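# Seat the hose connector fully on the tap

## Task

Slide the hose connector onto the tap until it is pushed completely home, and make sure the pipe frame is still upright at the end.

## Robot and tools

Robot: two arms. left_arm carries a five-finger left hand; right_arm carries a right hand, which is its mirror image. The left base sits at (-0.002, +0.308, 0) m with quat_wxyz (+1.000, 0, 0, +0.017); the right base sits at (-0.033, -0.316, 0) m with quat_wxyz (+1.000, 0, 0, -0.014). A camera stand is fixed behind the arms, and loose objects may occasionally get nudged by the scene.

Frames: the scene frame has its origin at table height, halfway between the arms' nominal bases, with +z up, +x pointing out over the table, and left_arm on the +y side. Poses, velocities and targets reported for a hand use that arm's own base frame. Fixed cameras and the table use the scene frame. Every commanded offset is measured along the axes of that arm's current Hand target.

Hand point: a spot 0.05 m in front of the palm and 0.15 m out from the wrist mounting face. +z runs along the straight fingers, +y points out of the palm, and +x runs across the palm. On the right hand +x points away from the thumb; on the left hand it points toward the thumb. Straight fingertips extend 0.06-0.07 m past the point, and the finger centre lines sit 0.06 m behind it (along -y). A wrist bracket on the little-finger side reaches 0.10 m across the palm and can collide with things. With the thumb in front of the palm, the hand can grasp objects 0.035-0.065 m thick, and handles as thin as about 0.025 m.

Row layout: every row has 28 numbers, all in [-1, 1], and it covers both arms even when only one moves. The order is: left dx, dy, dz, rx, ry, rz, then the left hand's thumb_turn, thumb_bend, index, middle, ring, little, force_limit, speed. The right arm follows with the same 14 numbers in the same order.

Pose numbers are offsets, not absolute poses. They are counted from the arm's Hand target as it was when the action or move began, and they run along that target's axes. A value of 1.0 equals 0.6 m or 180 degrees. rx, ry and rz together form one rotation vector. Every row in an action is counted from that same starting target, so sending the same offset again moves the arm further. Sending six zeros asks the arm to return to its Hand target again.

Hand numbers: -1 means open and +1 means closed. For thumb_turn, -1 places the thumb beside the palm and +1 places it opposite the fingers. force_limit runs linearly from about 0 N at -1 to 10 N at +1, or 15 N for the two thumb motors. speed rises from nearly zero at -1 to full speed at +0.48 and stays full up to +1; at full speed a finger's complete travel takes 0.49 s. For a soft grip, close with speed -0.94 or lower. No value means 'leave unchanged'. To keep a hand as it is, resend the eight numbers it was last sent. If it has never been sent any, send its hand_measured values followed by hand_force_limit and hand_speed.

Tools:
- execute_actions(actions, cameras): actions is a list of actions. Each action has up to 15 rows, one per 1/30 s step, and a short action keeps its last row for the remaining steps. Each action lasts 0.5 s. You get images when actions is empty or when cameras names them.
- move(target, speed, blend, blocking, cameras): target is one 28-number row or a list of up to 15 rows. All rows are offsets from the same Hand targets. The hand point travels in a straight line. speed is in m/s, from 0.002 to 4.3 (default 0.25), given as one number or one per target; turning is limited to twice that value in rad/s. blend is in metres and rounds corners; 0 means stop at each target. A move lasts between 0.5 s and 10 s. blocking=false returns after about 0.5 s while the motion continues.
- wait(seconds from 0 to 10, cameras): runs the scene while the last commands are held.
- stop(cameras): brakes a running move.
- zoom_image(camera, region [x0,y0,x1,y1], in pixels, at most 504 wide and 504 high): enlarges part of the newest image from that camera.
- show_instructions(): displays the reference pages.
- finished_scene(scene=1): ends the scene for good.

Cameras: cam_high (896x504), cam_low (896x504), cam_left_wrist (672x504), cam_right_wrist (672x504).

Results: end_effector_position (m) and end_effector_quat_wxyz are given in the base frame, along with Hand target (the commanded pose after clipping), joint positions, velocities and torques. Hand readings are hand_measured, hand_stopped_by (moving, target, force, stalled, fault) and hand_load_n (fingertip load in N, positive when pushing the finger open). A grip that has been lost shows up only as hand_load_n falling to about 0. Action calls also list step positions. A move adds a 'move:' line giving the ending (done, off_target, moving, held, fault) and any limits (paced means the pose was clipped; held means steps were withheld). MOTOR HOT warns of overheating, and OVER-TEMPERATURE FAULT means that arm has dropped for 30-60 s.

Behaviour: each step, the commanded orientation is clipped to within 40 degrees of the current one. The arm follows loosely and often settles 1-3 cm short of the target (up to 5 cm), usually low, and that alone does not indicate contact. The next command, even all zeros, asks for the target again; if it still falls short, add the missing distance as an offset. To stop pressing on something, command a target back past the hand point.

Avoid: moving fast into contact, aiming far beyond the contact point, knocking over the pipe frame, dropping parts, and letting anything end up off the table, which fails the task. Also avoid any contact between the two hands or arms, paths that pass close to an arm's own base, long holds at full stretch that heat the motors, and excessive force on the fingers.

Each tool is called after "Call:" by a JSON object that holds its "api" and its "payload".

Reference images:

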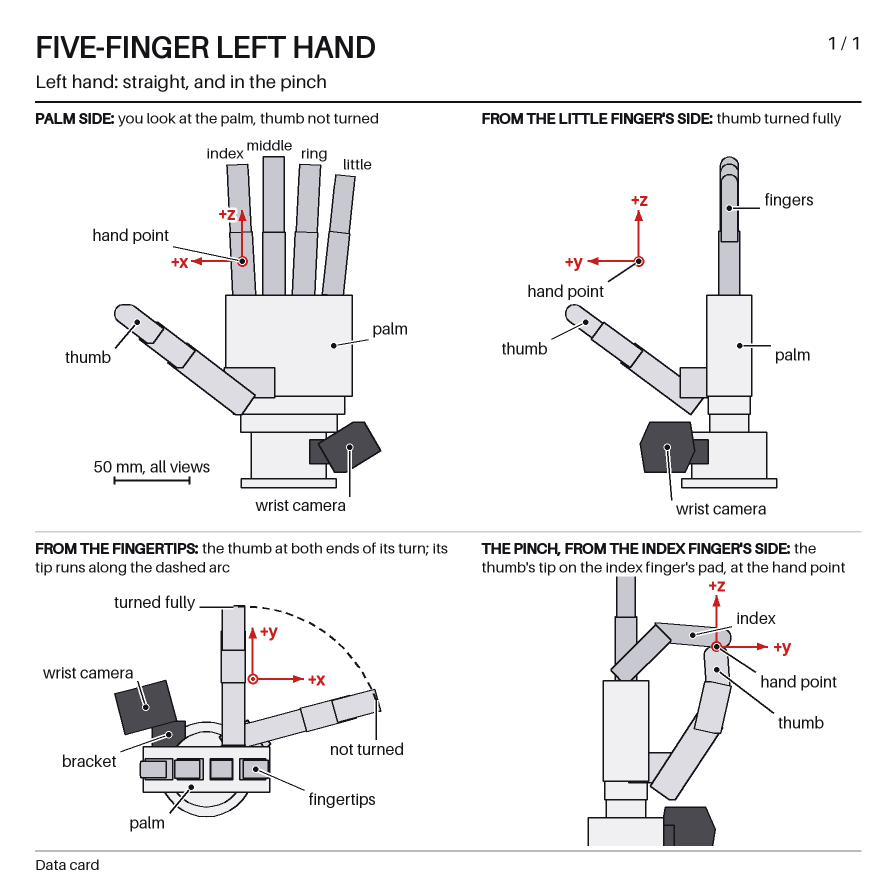

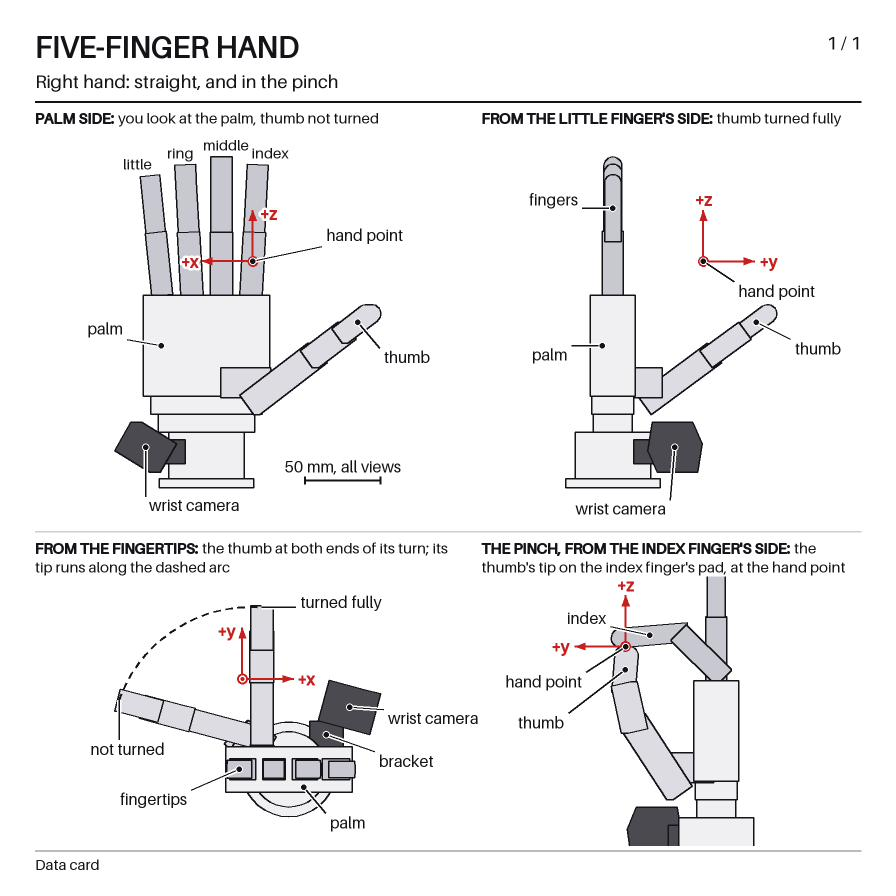

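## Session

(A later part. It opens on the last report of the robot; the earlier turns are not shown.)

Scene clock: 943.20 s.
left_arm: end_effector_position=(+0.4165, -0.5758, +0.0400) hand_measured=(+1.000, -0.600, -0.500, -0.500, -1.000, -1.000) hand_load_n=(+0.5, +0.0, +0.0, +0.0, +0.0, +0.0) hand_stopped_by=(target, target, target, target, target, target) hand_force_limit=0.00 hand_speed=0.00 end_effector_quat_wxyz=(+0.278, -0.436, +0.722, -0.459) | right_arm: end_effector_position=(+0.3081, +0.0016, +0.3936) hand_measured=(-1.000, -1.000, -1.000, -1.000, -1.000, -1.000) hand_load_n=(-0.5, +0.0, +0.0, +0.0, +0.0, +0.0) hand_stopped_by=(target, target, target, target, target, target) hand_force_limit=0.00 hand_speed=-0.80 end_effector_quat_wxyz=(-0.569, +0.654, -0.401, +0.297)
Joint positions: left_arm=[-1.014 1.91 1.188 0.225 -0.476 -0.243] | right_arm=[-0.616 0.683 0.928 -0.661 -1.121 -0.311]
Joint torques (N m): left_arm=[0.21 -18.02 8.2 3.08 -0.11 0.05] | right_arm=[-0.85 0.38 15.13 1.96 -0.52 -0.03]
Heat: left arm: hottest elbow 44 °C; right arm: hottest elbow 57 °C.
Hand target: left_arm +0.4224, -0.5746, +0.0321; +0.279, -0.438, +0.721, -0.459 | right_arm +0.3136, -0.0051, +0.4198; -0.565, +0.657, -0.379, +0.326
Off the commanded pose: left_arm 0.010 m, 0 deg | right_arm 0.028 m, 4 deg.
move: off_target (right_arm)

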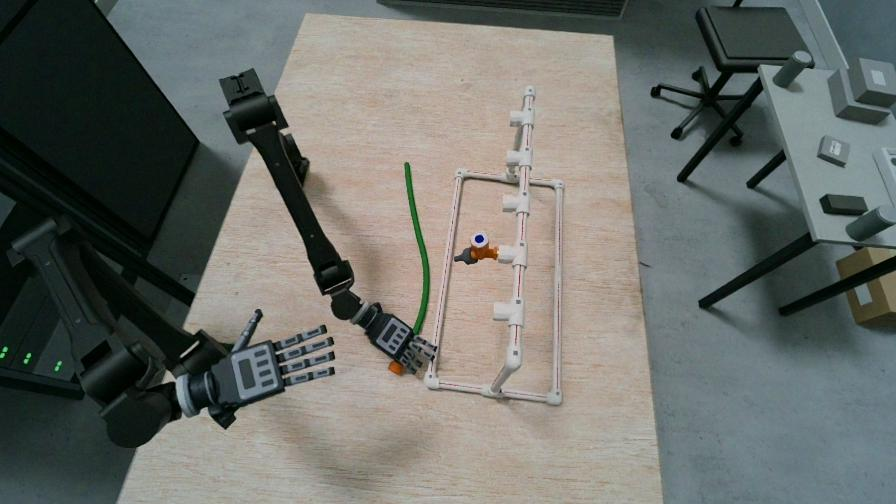

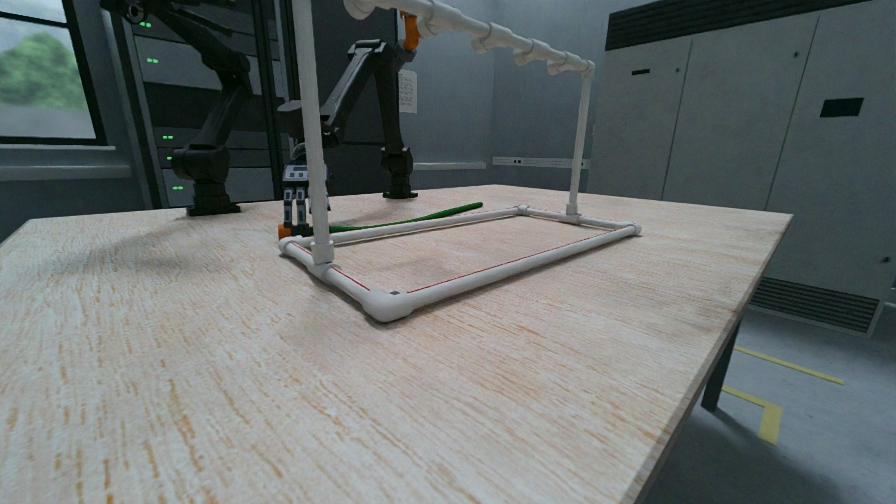

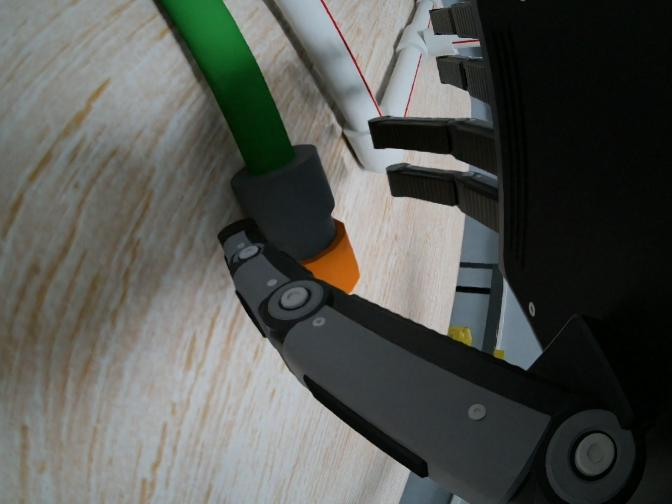

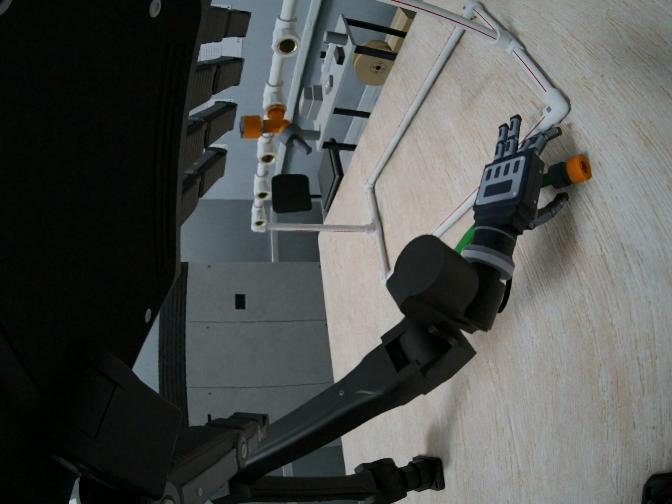

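Call:
{"api": "move", "payload": {"target": [-0.015,0.024,0.008,0,0,0,1,-0.5,-0.5,-0.5,-1,-1,0,0,0,0,0,0,0,0,-1,-1,-1,-1,-1,-1,0,-0.8], "speed": 0.1, "cameras": ["cam_high","cam_low","cam_left_wrist","cam_right_wrist"]}}

Call:
{"api": "zoom_image", "payload": {"camera": "cam_left_wrist", "region": [180, 120, 432, 372]}}

Call:
{"api": "zoom_image", "payload": {"camera": "cam_low", "region": [260, 180, 340, 250]}}

Call:
{"api": "zoom_image", "payload": {"camera": "cam_right_wrist", "region": [460, 80, 620, 240]}}

Scene clock: 968.00 s.
left_arm: end_effector_position=(+0.4209, -0.5695, +0.0312) hand_measured=(+1.000, -0.500, -0.500, -0.500, -1.000, -1.000) hand_load_n=(+0.0, +0.0, +0.0, +0.0, +0.0, +0.0) hand_stopped_by=(target, target, target, target, target, target) hand_force_limit=0.00 hand_speed=0.00 end_effector_quat_wxyz=(+0.277, -0.439, +0.718, -0.464) | right_arm: end_effector_position=(+0.3081, +0.0016, +0.3936) hand_measured=(-1.000, -1.000, -1.000, -1.000, -1.000, -1.000) hand_load_n=(+0.0, +0.0, +0.0, +0.0, -0.5, +0.0) hand_stopped_by=(target, target, target, target, target, target) hand_force_limit=0.00 hand_speed=-0.80 end_effector_quat_wxyz=(-0.569, +0.654, -0.401, +0.297)
Joint positions: left_arm=[-1.001 1.921 1.165 0.272 -0.465 -0.242] | right_arm=[-0.616 0.683 0.928 -0.661 -1.121 -0.311]
Joint torques (N m): left_arm=[0.21 -17.44 7.72 3.1 -0.1 0.11] | right_arm=[-0.79 0.44 15.17 1.95 -0.52 -0.02]
Heat: left arm: hottest elbow 44 °C; right arm: hottest elbow 58 °C.
Hand target: left_arm +0.4252, -0.5658, +0.0170; +0.279, -0.438, +0.721, -0.459 | right_arm +0.3136, -0.0051, +0.4198; -0.565, +0.657, -0.379, +0.326
Off the commanded pose: left_arm 0.015 m, 1 deg | right_arm 0.028 m, 4 deg.
move: off_target (left_arm, right_arm)

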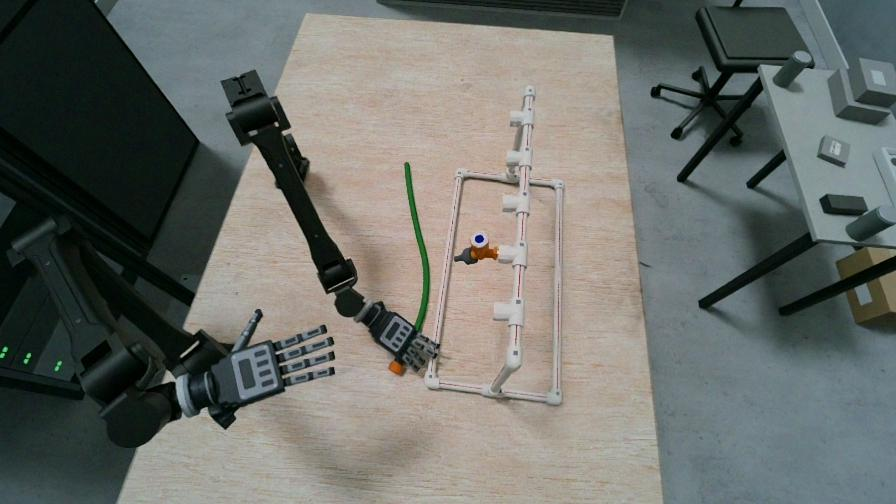

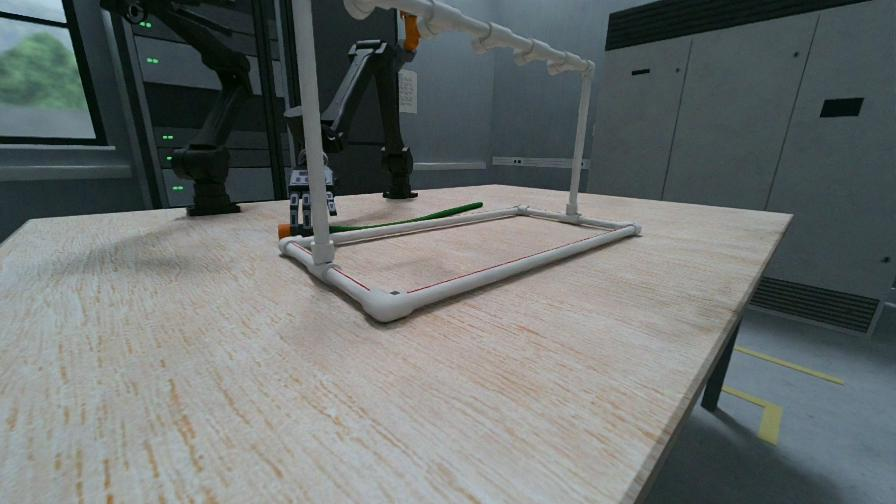

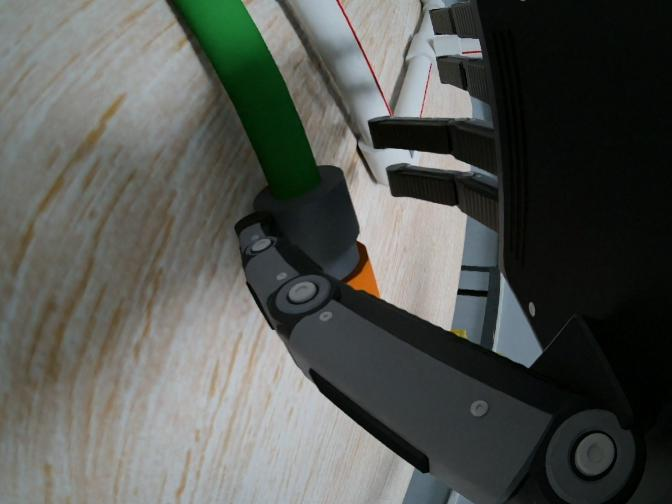

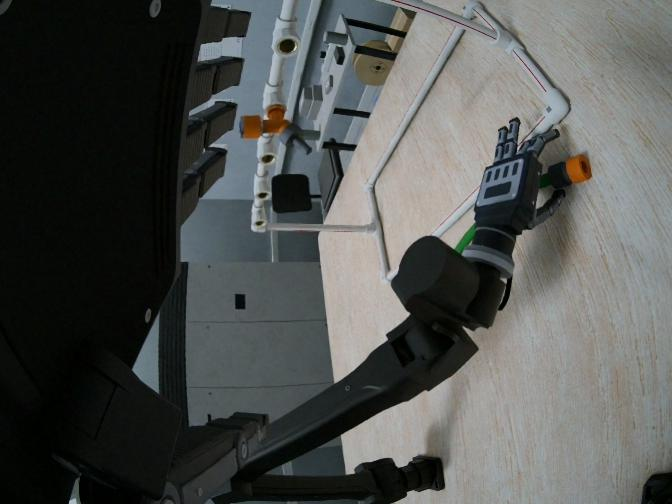

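Scaled by 2.000 from the camera's 672x504 image, which has a finer 960x720 frame.

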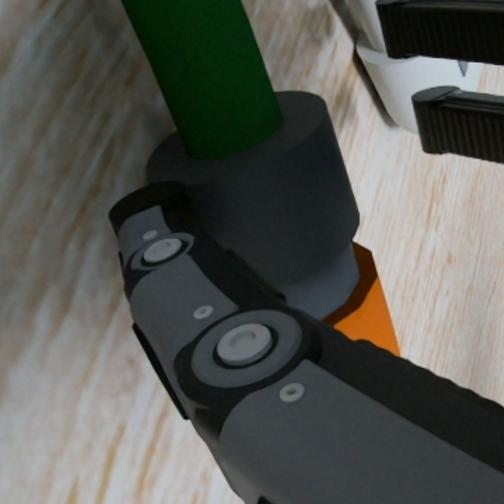

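Scaled by 6.300.

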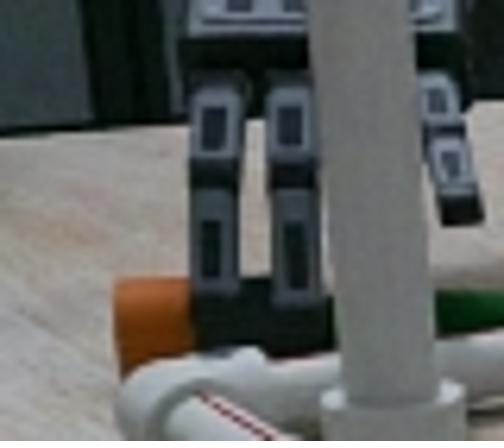

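Scaled by 3.150 from the camera's 672x504 image, which has a finer 960x720 frame.

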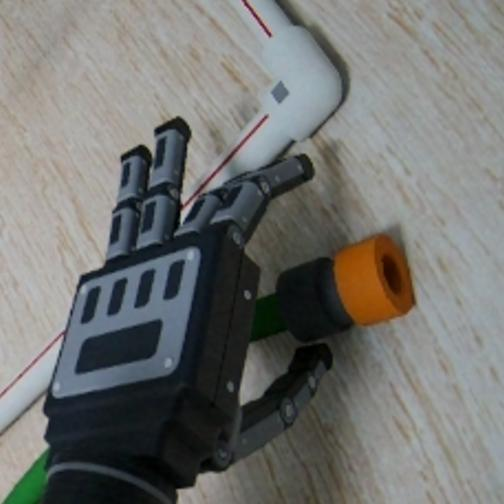

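Call:
{"api": "zoom_image", "payload": {"camera": "cam_high", "region": [370, 320, 450, 390]}}

Scaled by 6.300.

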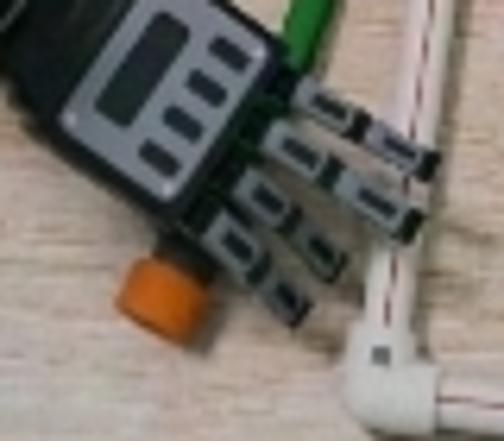

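Call:
{"api": "move", "payload": {"target": [0,0.0195,0.0095,0,0,0,1,-0.5,-0.5,-0.5,-1,-1,0,0,0,0,0,0,0,0,-1,-1,-1,-1,-1,-1,0,-0.8], "speed": 0.08, "cameras": ["cam_high","cam_low","cam_left_wrist","cam_right_wrist"]}}

Call:
{"api": "zoom_image", "payload": {"camera": "cam_left_wrist", "region": [180, 120, 432, 372]}}

Call:
{"api": "zoom_image", "payload": {"camera": "cam_low", "region": [260, 180, 340, 250]}}

Call:
{"api": "zoom_image", "payload": {"camera": "cam_right_wrist", "region": [460, 80, 620, 240]}}

Scene clock: 1030.63 s.
left_arm: end_effector_position=(+0.4213, -0.5702, +0.0205) hand_measured=(+1.000, -0.500, -0.500, -0.500, -1.000, -1.000) hand_load_n=(+0.0, +0.0, +0.0, +0.0, -0.5, +0.0) hand_stopped_by=(target, target, target, target, target, target) hand_force_limit=0.00 hand_speed=0.00 end_effector_quat_wxyz=(+0.277, -0.438, +0.717, -0.466) | right_arm: end_effector_position=(+0.3081, +0.0016, +0.3936) hand_measured=(-1.000, -1.000, -1.000, -1.000, -1.000, -1.000) hand_load_n=(+0.0, +0.0, +0.0, +0.0, +0.0, +0.0) hand_stopped_by=(target, target, target, target, target, target) hand_force_limit=0.00 hand_speed=-0.80 end_effector_quat_wxyz=(-0.569, +0.654, -0.401, +0.297)
Joint positions: left_arm=[-1.001 1.942 1.16 0.302 -0.464 -0.241] | right_arm=[-0.616 0.683 0.928 -0.661 -1.121 -0.311]
Joint torques (N m): left_arm=[0.21 -17.2 7.58 3.03 -0.11 0.1] | right_arm=[-0.85 0.44 15.17 1.95 -0.52 -0.03]
Heat: left arm: hottest elbow 43 °C; right arm: hottest elbow 59 °C.
Hand target: left_arm +0.4254, -0.5658, +0.0040; +0.280, -0.438, +0.721, -0.459 | right_arm +0.3136, -0.0051, +0.4198; -0.565, +0.657, -0.379, +0.326
Off the commanded pose: left_arm 0.018 m, 1 deg | right_arm 0.028 m, 4 deg.
move: off_target (left_arm, right_arm)

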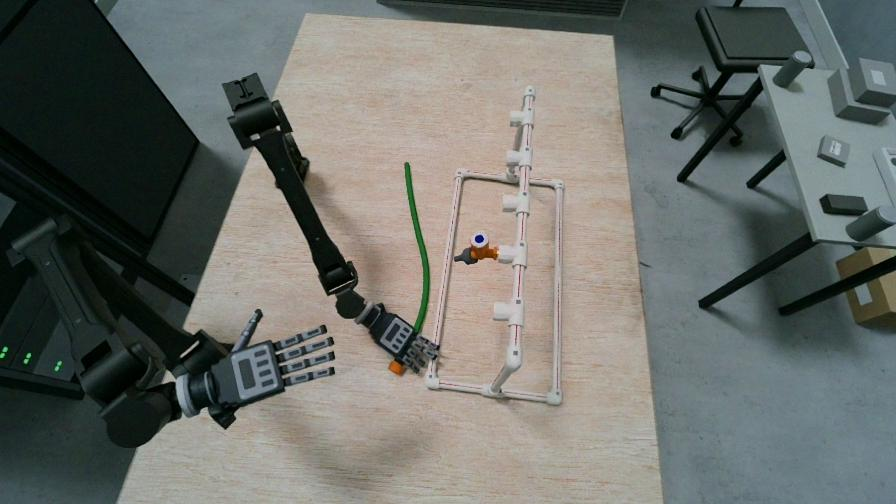

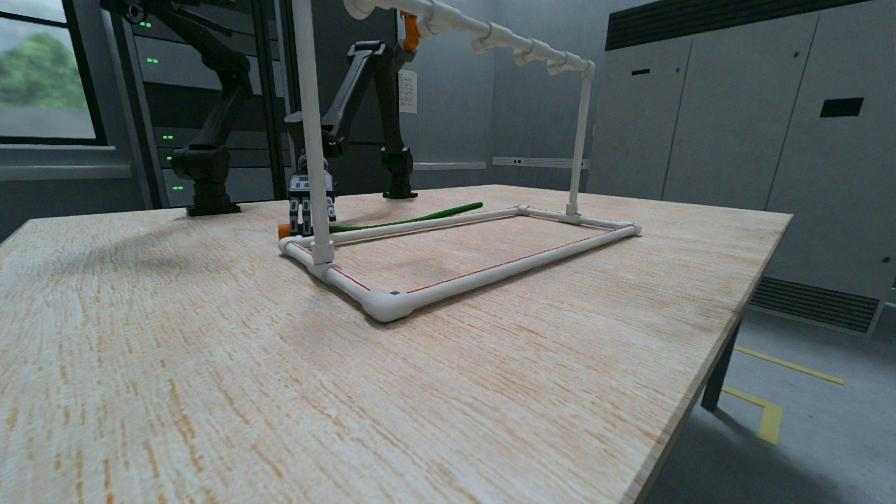

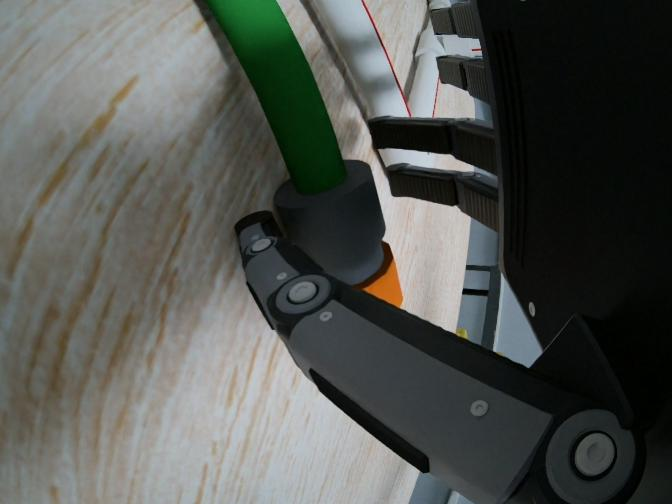

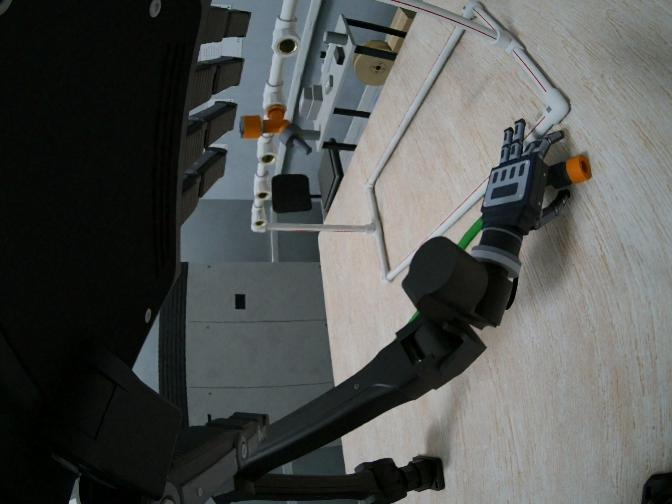

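Scaled by 2.000 from the camera's 672x504 image, which has a finer 960x720 frame.

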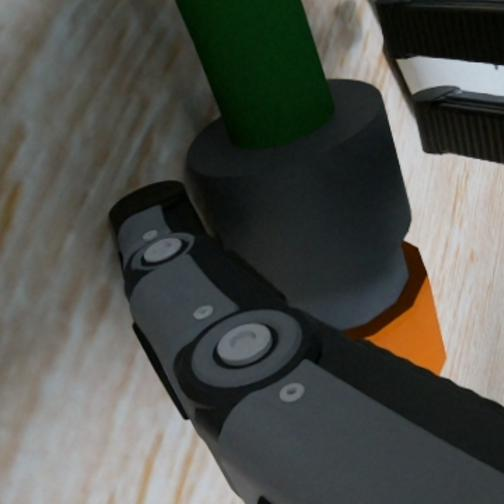

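Scaled by 6.300.

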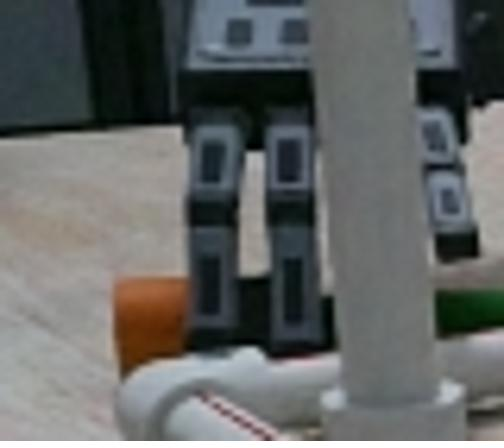

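Scaled by 3.150 from the camera's 672x504 image, which has a finer 960x720 frame.

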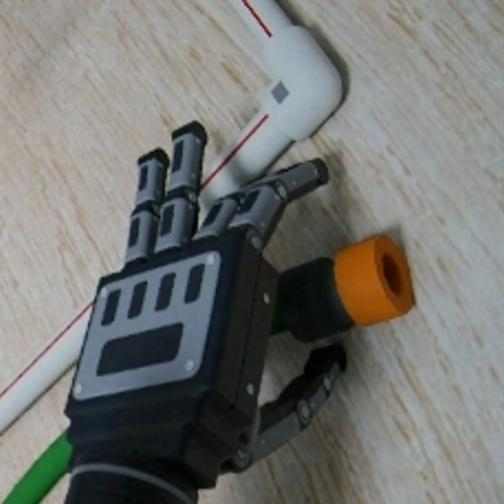

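Call:
{"api": "move", "payload": {"target": [0,-0.02,-0.01,0,0,0,1,-0.2,0.1,0.1,-1,-1,-0.5,-0.9,0,0,0,0,0,0,-1,-1,-1,-1,-1,-1,0,-0.8], "speed": 0.08, "cameras": ["cam_high","cam_low","cam_left_wrist","cam_right_wrist"]}}

Call:
{"api": "zoom_image", "payload": {"camera": "cam_left_wrist", "region": [180, 120, 432, 372]}}

Call:
{"api": "zoom_image", "payload": {"camera": "cam_right_wrist", "region": [460, 80, 620, 240]}}

Scene clock: 1050.13 s.
left_arm: end_effector_position=(+0.4213, -0.5702, +0.0205) hand_measured=(+1.000, -0.316, -0.138, -0.120, -1.000, -1.000) hand_load_n=(-1.0, +6.0, +2.5, +5.0, +0.0, +0.0) hand_stopped_by=(target, force, force, force, target, target) hand_force_limit=-0.50 hand_speed=-0.90 end_effector_quat_wxyz=(+0.277, -0.438, +0.717, -0.466) | right_arm: end_effector_position=(+0.3081, +0.0016, +0.3936) hand_measured=(-1.000, -1.000, -1.000, -1.000, -1.000, -1.000) hand_load_n=(-0.5, +0.0, +0.0, +0.0, +0.0, +0.0) hand_stopped_by=(target, target, target, target, target, target) hand_force_limit=0.00 hand_speed=-0.80 end_effector_quat_wxyz=(-0.569, +0.654, -0.401, +0.297)
Joint positions: left_arm=[-1.001 1.942 1.16 0.302 -0.464 -0.241] | right_arm=[-0.616 0.683 0.928 -0.661 -1.121 -0.311]
Joint torques (N m): left_arm=[0.15 -19.37 7.94 1.77 -0.11 0.1] | right_arm=[-0.97 0.44 15.16 1.95 -0.52 -0.03]
Heat: left arm: hottest elbow 41 °C; right arm: hottest elbow 59 °C.
Hand target: left_arm +0.4250, -0.5657, +0.0174; +0.280, -0.438, +0.721, -0.459 | right_arm +0.3136, -0.0051, +0.4198; -0.565, +0.657, -0.379, +0.326
Off the commanded pose: left_arm 0.007 m, 1 deg | right_arm 0.028 m, 4 deg.
move: off_target (right_arm)

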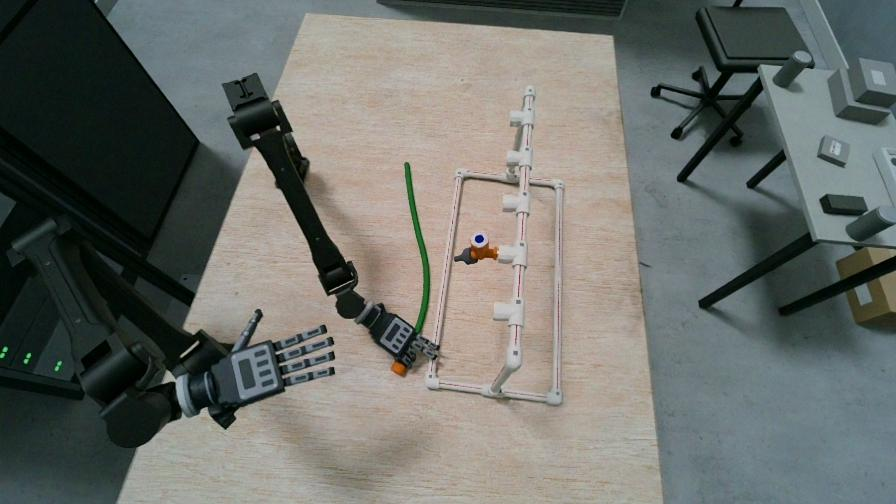

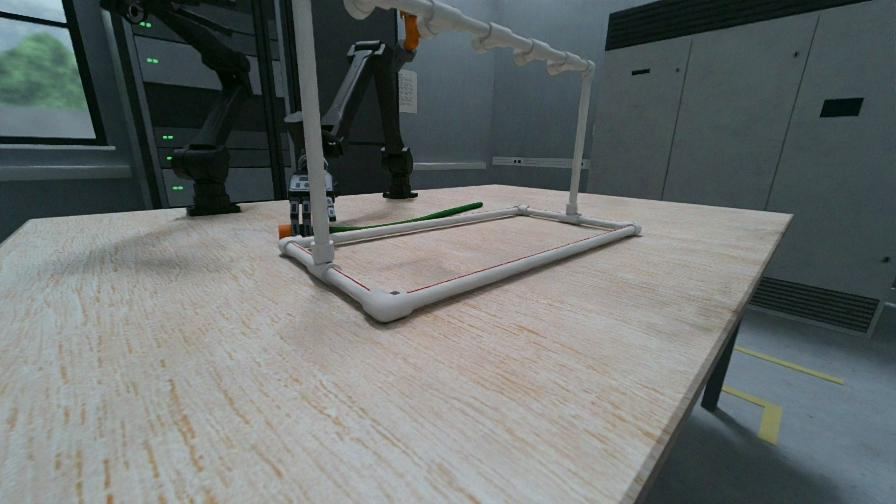

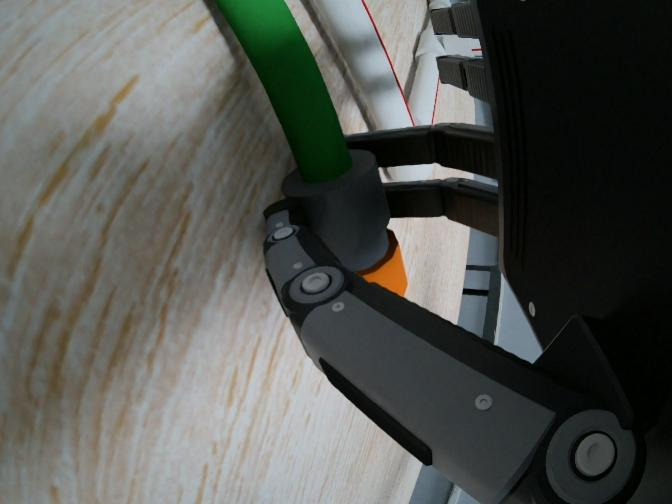

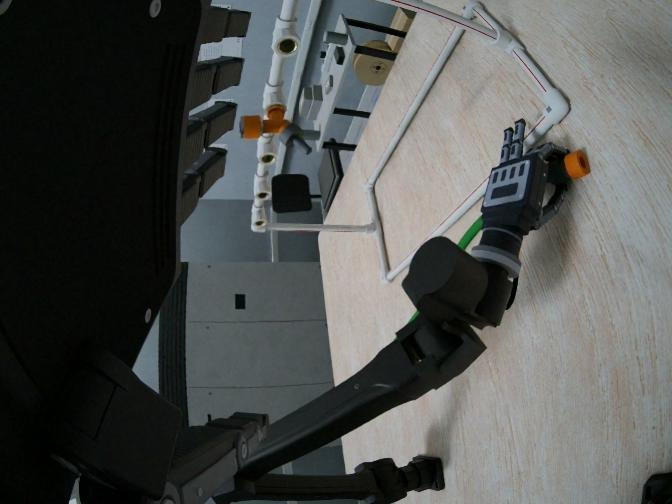

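Scaled by 2.000 from the camera's 672x504 image, which has a finer 960x720 frame.

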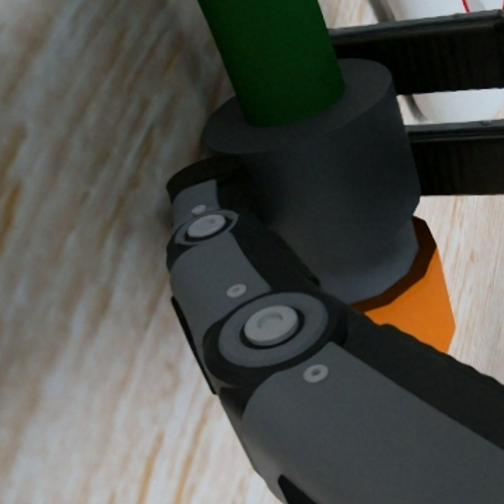

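Scaled by 3.150 from the camera's 672x504 image, which has a finer 960x720 frame.

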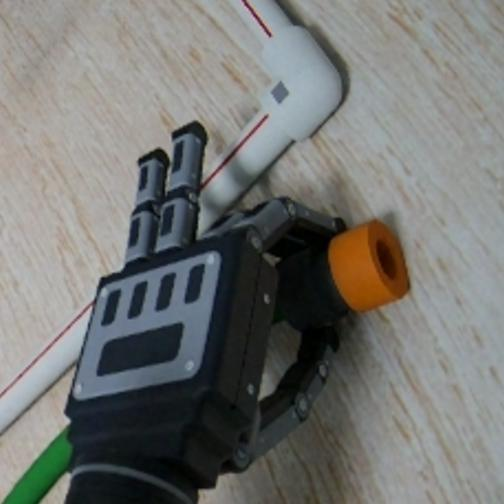

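Call:
{"api": "move", "payload": {"target": [[0,0,0,0,0,0,1,-0.1,0.2,0.2,-1,-1,0.2,-0.9,0,0,0,0,0,0,-1,-1,-1,-1,-1,-1,0,-0.8],[0,-0.18,-0.0874,0,0,0,1,-0.1,0.2,0.2,-1,-1,0.2,-0.9,0,0,0,0,0,0,-1,-1,-1,-1,-1,-1,0,-0.8]], "speed": 0.1, "cameras": ["cam_high","cam_low","cam_left_wrist","cam_right_wrist"]}}

Call:
{"api": "zoom_image", "payload": {"camera": "cam_left_wrist", "region": [180, 120, 432, 372]}}

Call:
{"api": "zoom_image", "payload": {"camera": "cam_right_wrist", "region": [400, 80, 620, 300]}}

Scene clock: 1069.07 s.
left_arm: end_effector_position=(+0.4103, -0.5536, +0.1119) hand_measured=(+1.000, -0.316, -0.122, -0.114, -1.000, -1.000) hand_load_n=(+1.0, +6.0, +0.0, +7.5, +0.0, +0.0) hand_stopped_by=(target, force, force, force, target, target) hand_force_limit=0.20 hand_speed=-0.90 end_effector_quat_wxyz=(+0.275, -0.438, +0.731, -0.445) | right_arm: end_effector_position=(+0.3081, +0.0016, +0.3936) hand_measured=(-1.000, -1.000, -1.000, -1.000, -1.000, -1.000) hand_load_n=(-0.5, +0.0, +0.0, +0.0, +0.0, +0.0) hand_stopped_by=(target, target, target, target, target, target) hand_force_limit=0.00 hand_speed=-0.80 end_effector_quat_wxyz=(-0.569, +0.654, -0.401, +0.297)
Joint positions: left_arm=[-1.001 1.751 1.202 0.019 -0.462 -0.241] | right_arm=[-0.616 0.683 0.928 -0.661 -1.121 -0.311]
Joint torques (N m): left_arm=[-0.03 -18.37 12.4 1.62 -0.3 0.09] | right_arm=[-0.85 0.44 15.19 1.95 -0.52 -0.03]
Heat: left arm: hottest elbow 41 °C; right arm: hottest elbow 59 °C.
Hand target: left_arm +0.4231, -0.5650, +0.1375; +0.279, -0.438, +0.721, -0.459 | right_arm +0.3136, -0.0051, +0.4198; -0.565, +0.657, -0.379, +0.326
Off the commanded pose: left_arm 0.031 m, 2 deg | right_arm 0.028 m, 4 deg.
move: off_target (left_arm, right_arm)

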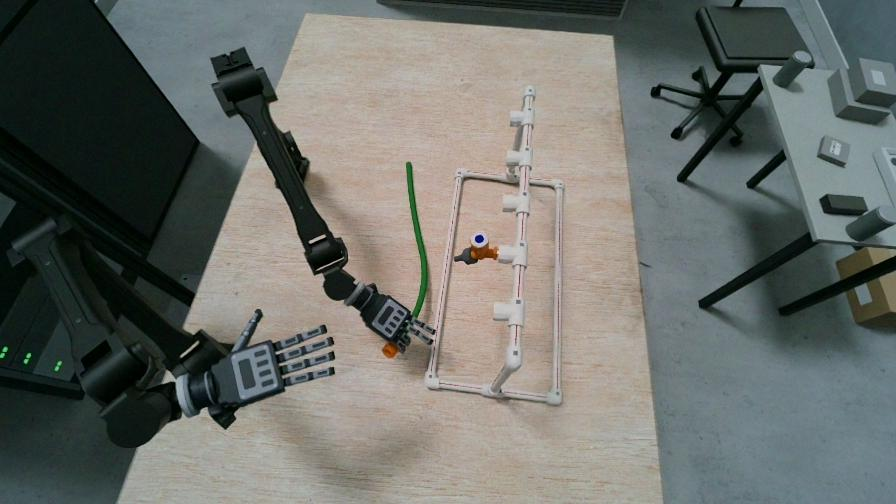

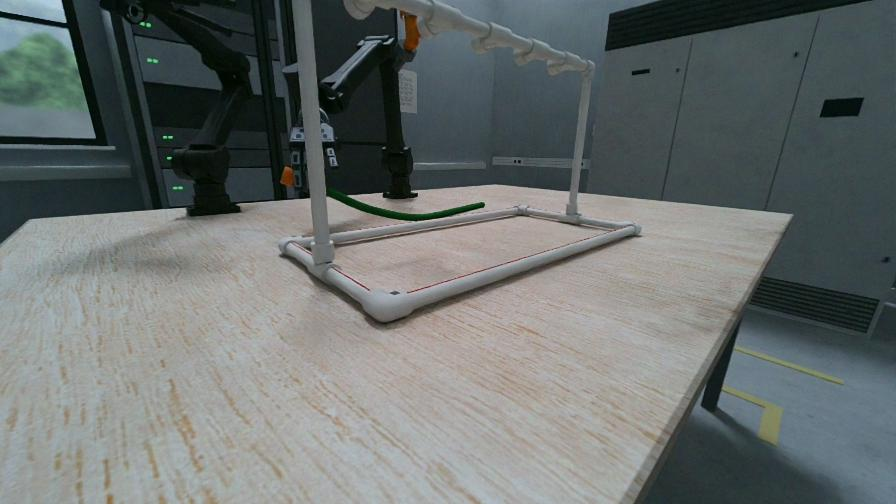

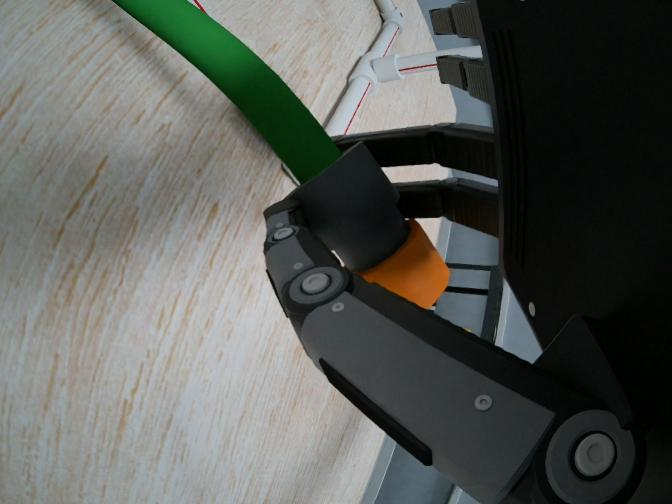

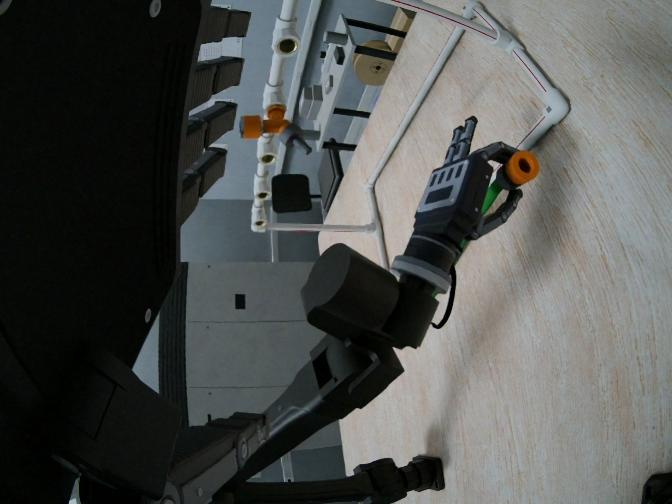

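Scaled by 2.000 from the camera's 672x504 image, which has a finer 960x720 frame.

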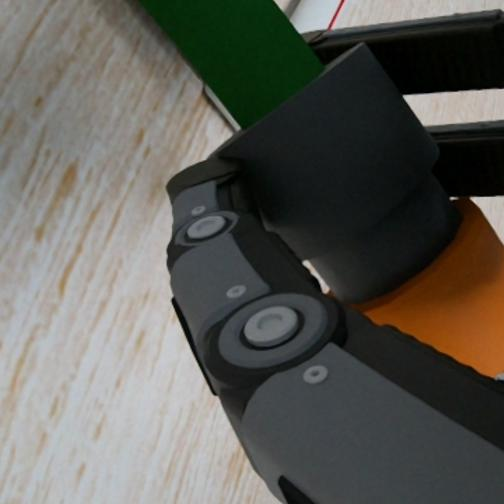

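Scaled by 2.291 from the camera's 672x504 image, which has a finer 960x720 frame.

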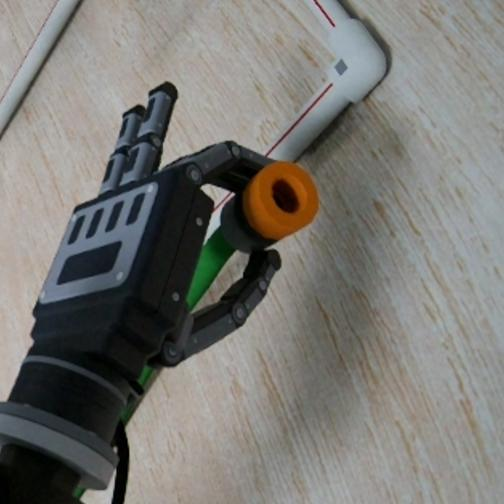

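Call:
{"api": "move", "payload": {"target": [0,0,0,0,0,0,1,-0.05,0.15,0.15,-1,-1,0.4,-0.9,0,0,0,0,0,0,-1,-1,-1,-1,-1,-1,0,-0.8], "speed": 0.1, "cameras": ["cam_high","cam_low","cam_left_wrist","cam_right_wrist"]}}

Call:
{"api": "zoom_image", "payload": {"camera": "cam_left_wrist", "region": [220, 100, 472, 352]}}

Call:
{"api": "zoom_image", "payload": {"camera": "cam_low", "region": [250, 100, 400, 230]}}

Scene clock: 1083.93 s.
left_arm: end_effector_position=(+0.4103, -0.5536, +0.1119) hand_measured=(+1.000, -0.308, -0.098, -0.114, -1.000, -1.000) hand_load_n=(-1.5, +11.0, +8.5, +4.5, +0.0, +0.0) hand_stopped_by=(target, force, force, force, target, target) hand_force_limit=0.40 hand_speed=-0.90 end_effector_quat_wxyz=(+0.275, -0.438, +0.731, -0.445) | right_arm: end_effector_position=(+0.3081, +0.0016, +0.3936) hand_measured=(-1.000, -1.000, -1.000, -1.000, -1.000, -1.000) hand_load_n=(-0.5, +0.0, +0.0, +0.0, +0.0, +0.0) hand_stopped_by=(target, target, target, target, target, target) hand_force_limit=0.00 hand_speed=-0.80 end_effector_quat_wxyz=(-0.569, +0.654, -0.401, +0.297)
Joint positions: left_arm=[-1.001 1.751 1.202 0.019 -0.462 -0.241] | right_arm=[-0.616 0.683 0.928 -0.661 -1.121 -0.311]
Joint torques (N m): left_arm=[0.03 -18.37 12.4 1.66 -0.31 0.1] | right_arm=[-0.91 0.44 15.17 1.95 -0.52 -0.03]
Heat: left arm: hottest elbow 42 °C; right arm: hottest elbow 60 °C.
Hand target: left_arm +0.4231, -0.5650, +0.1375; +0.279, -0.438, +0.721, -0.459 | right_arm +0.3136, -0.0051, +0.4198; -0.565, +0.657, -0.379, +0.326
Off the commanded pose: left_arm 0.031 m, 2 deg | right_arm 0.028 m, 4 deg.
move: off_target (left_arm, right_arm)

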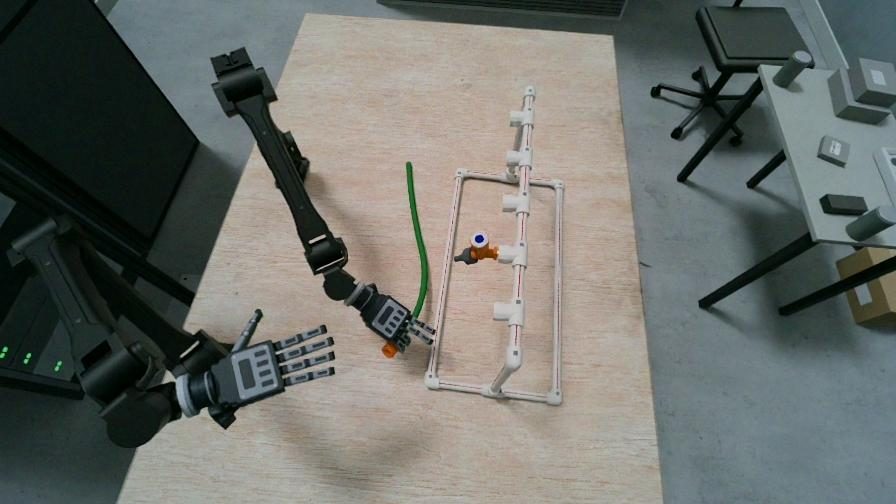

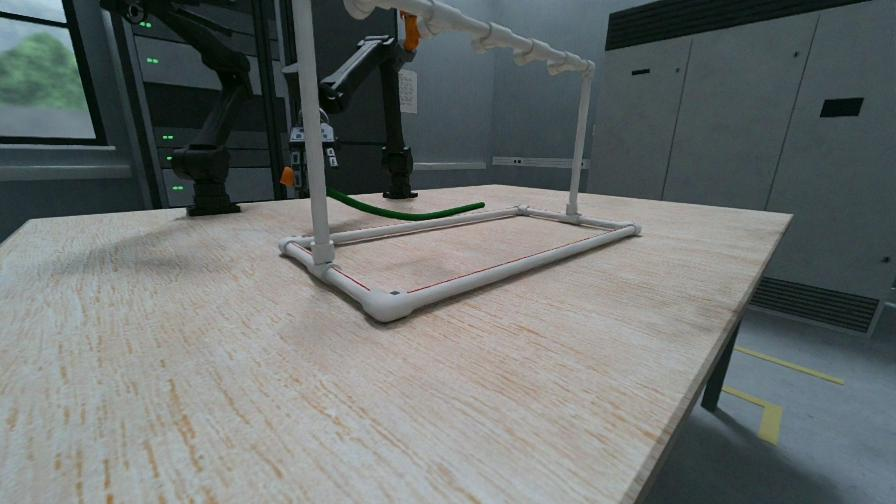

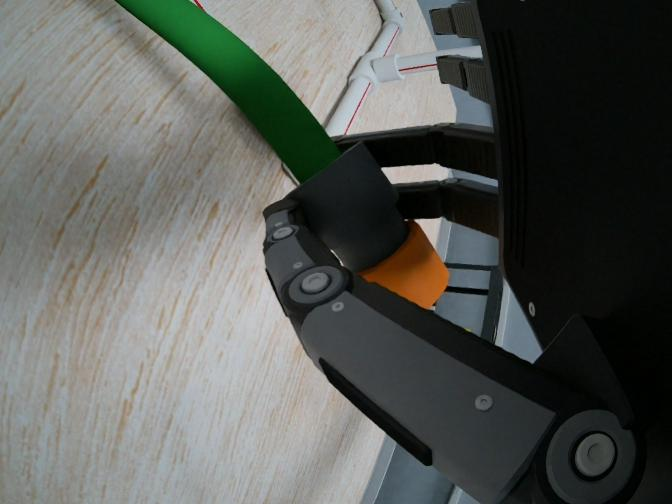

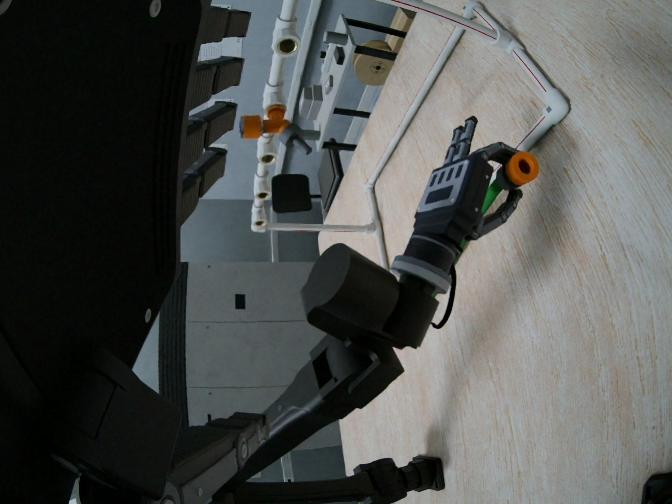

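Scaled by 2.000 from the camera's 672x504 image, which has a finer 960x720 frame.

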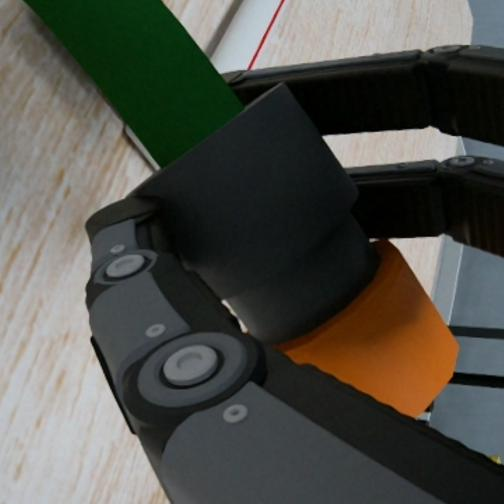

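Scaled by 3.360.

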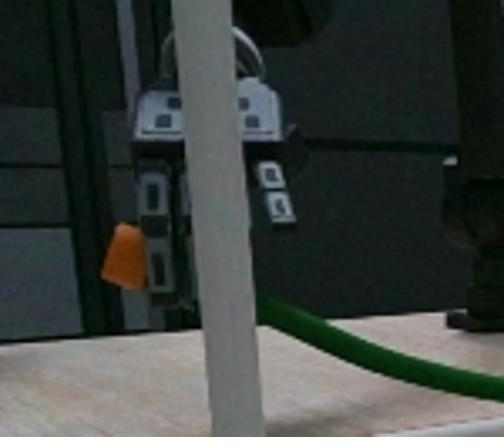

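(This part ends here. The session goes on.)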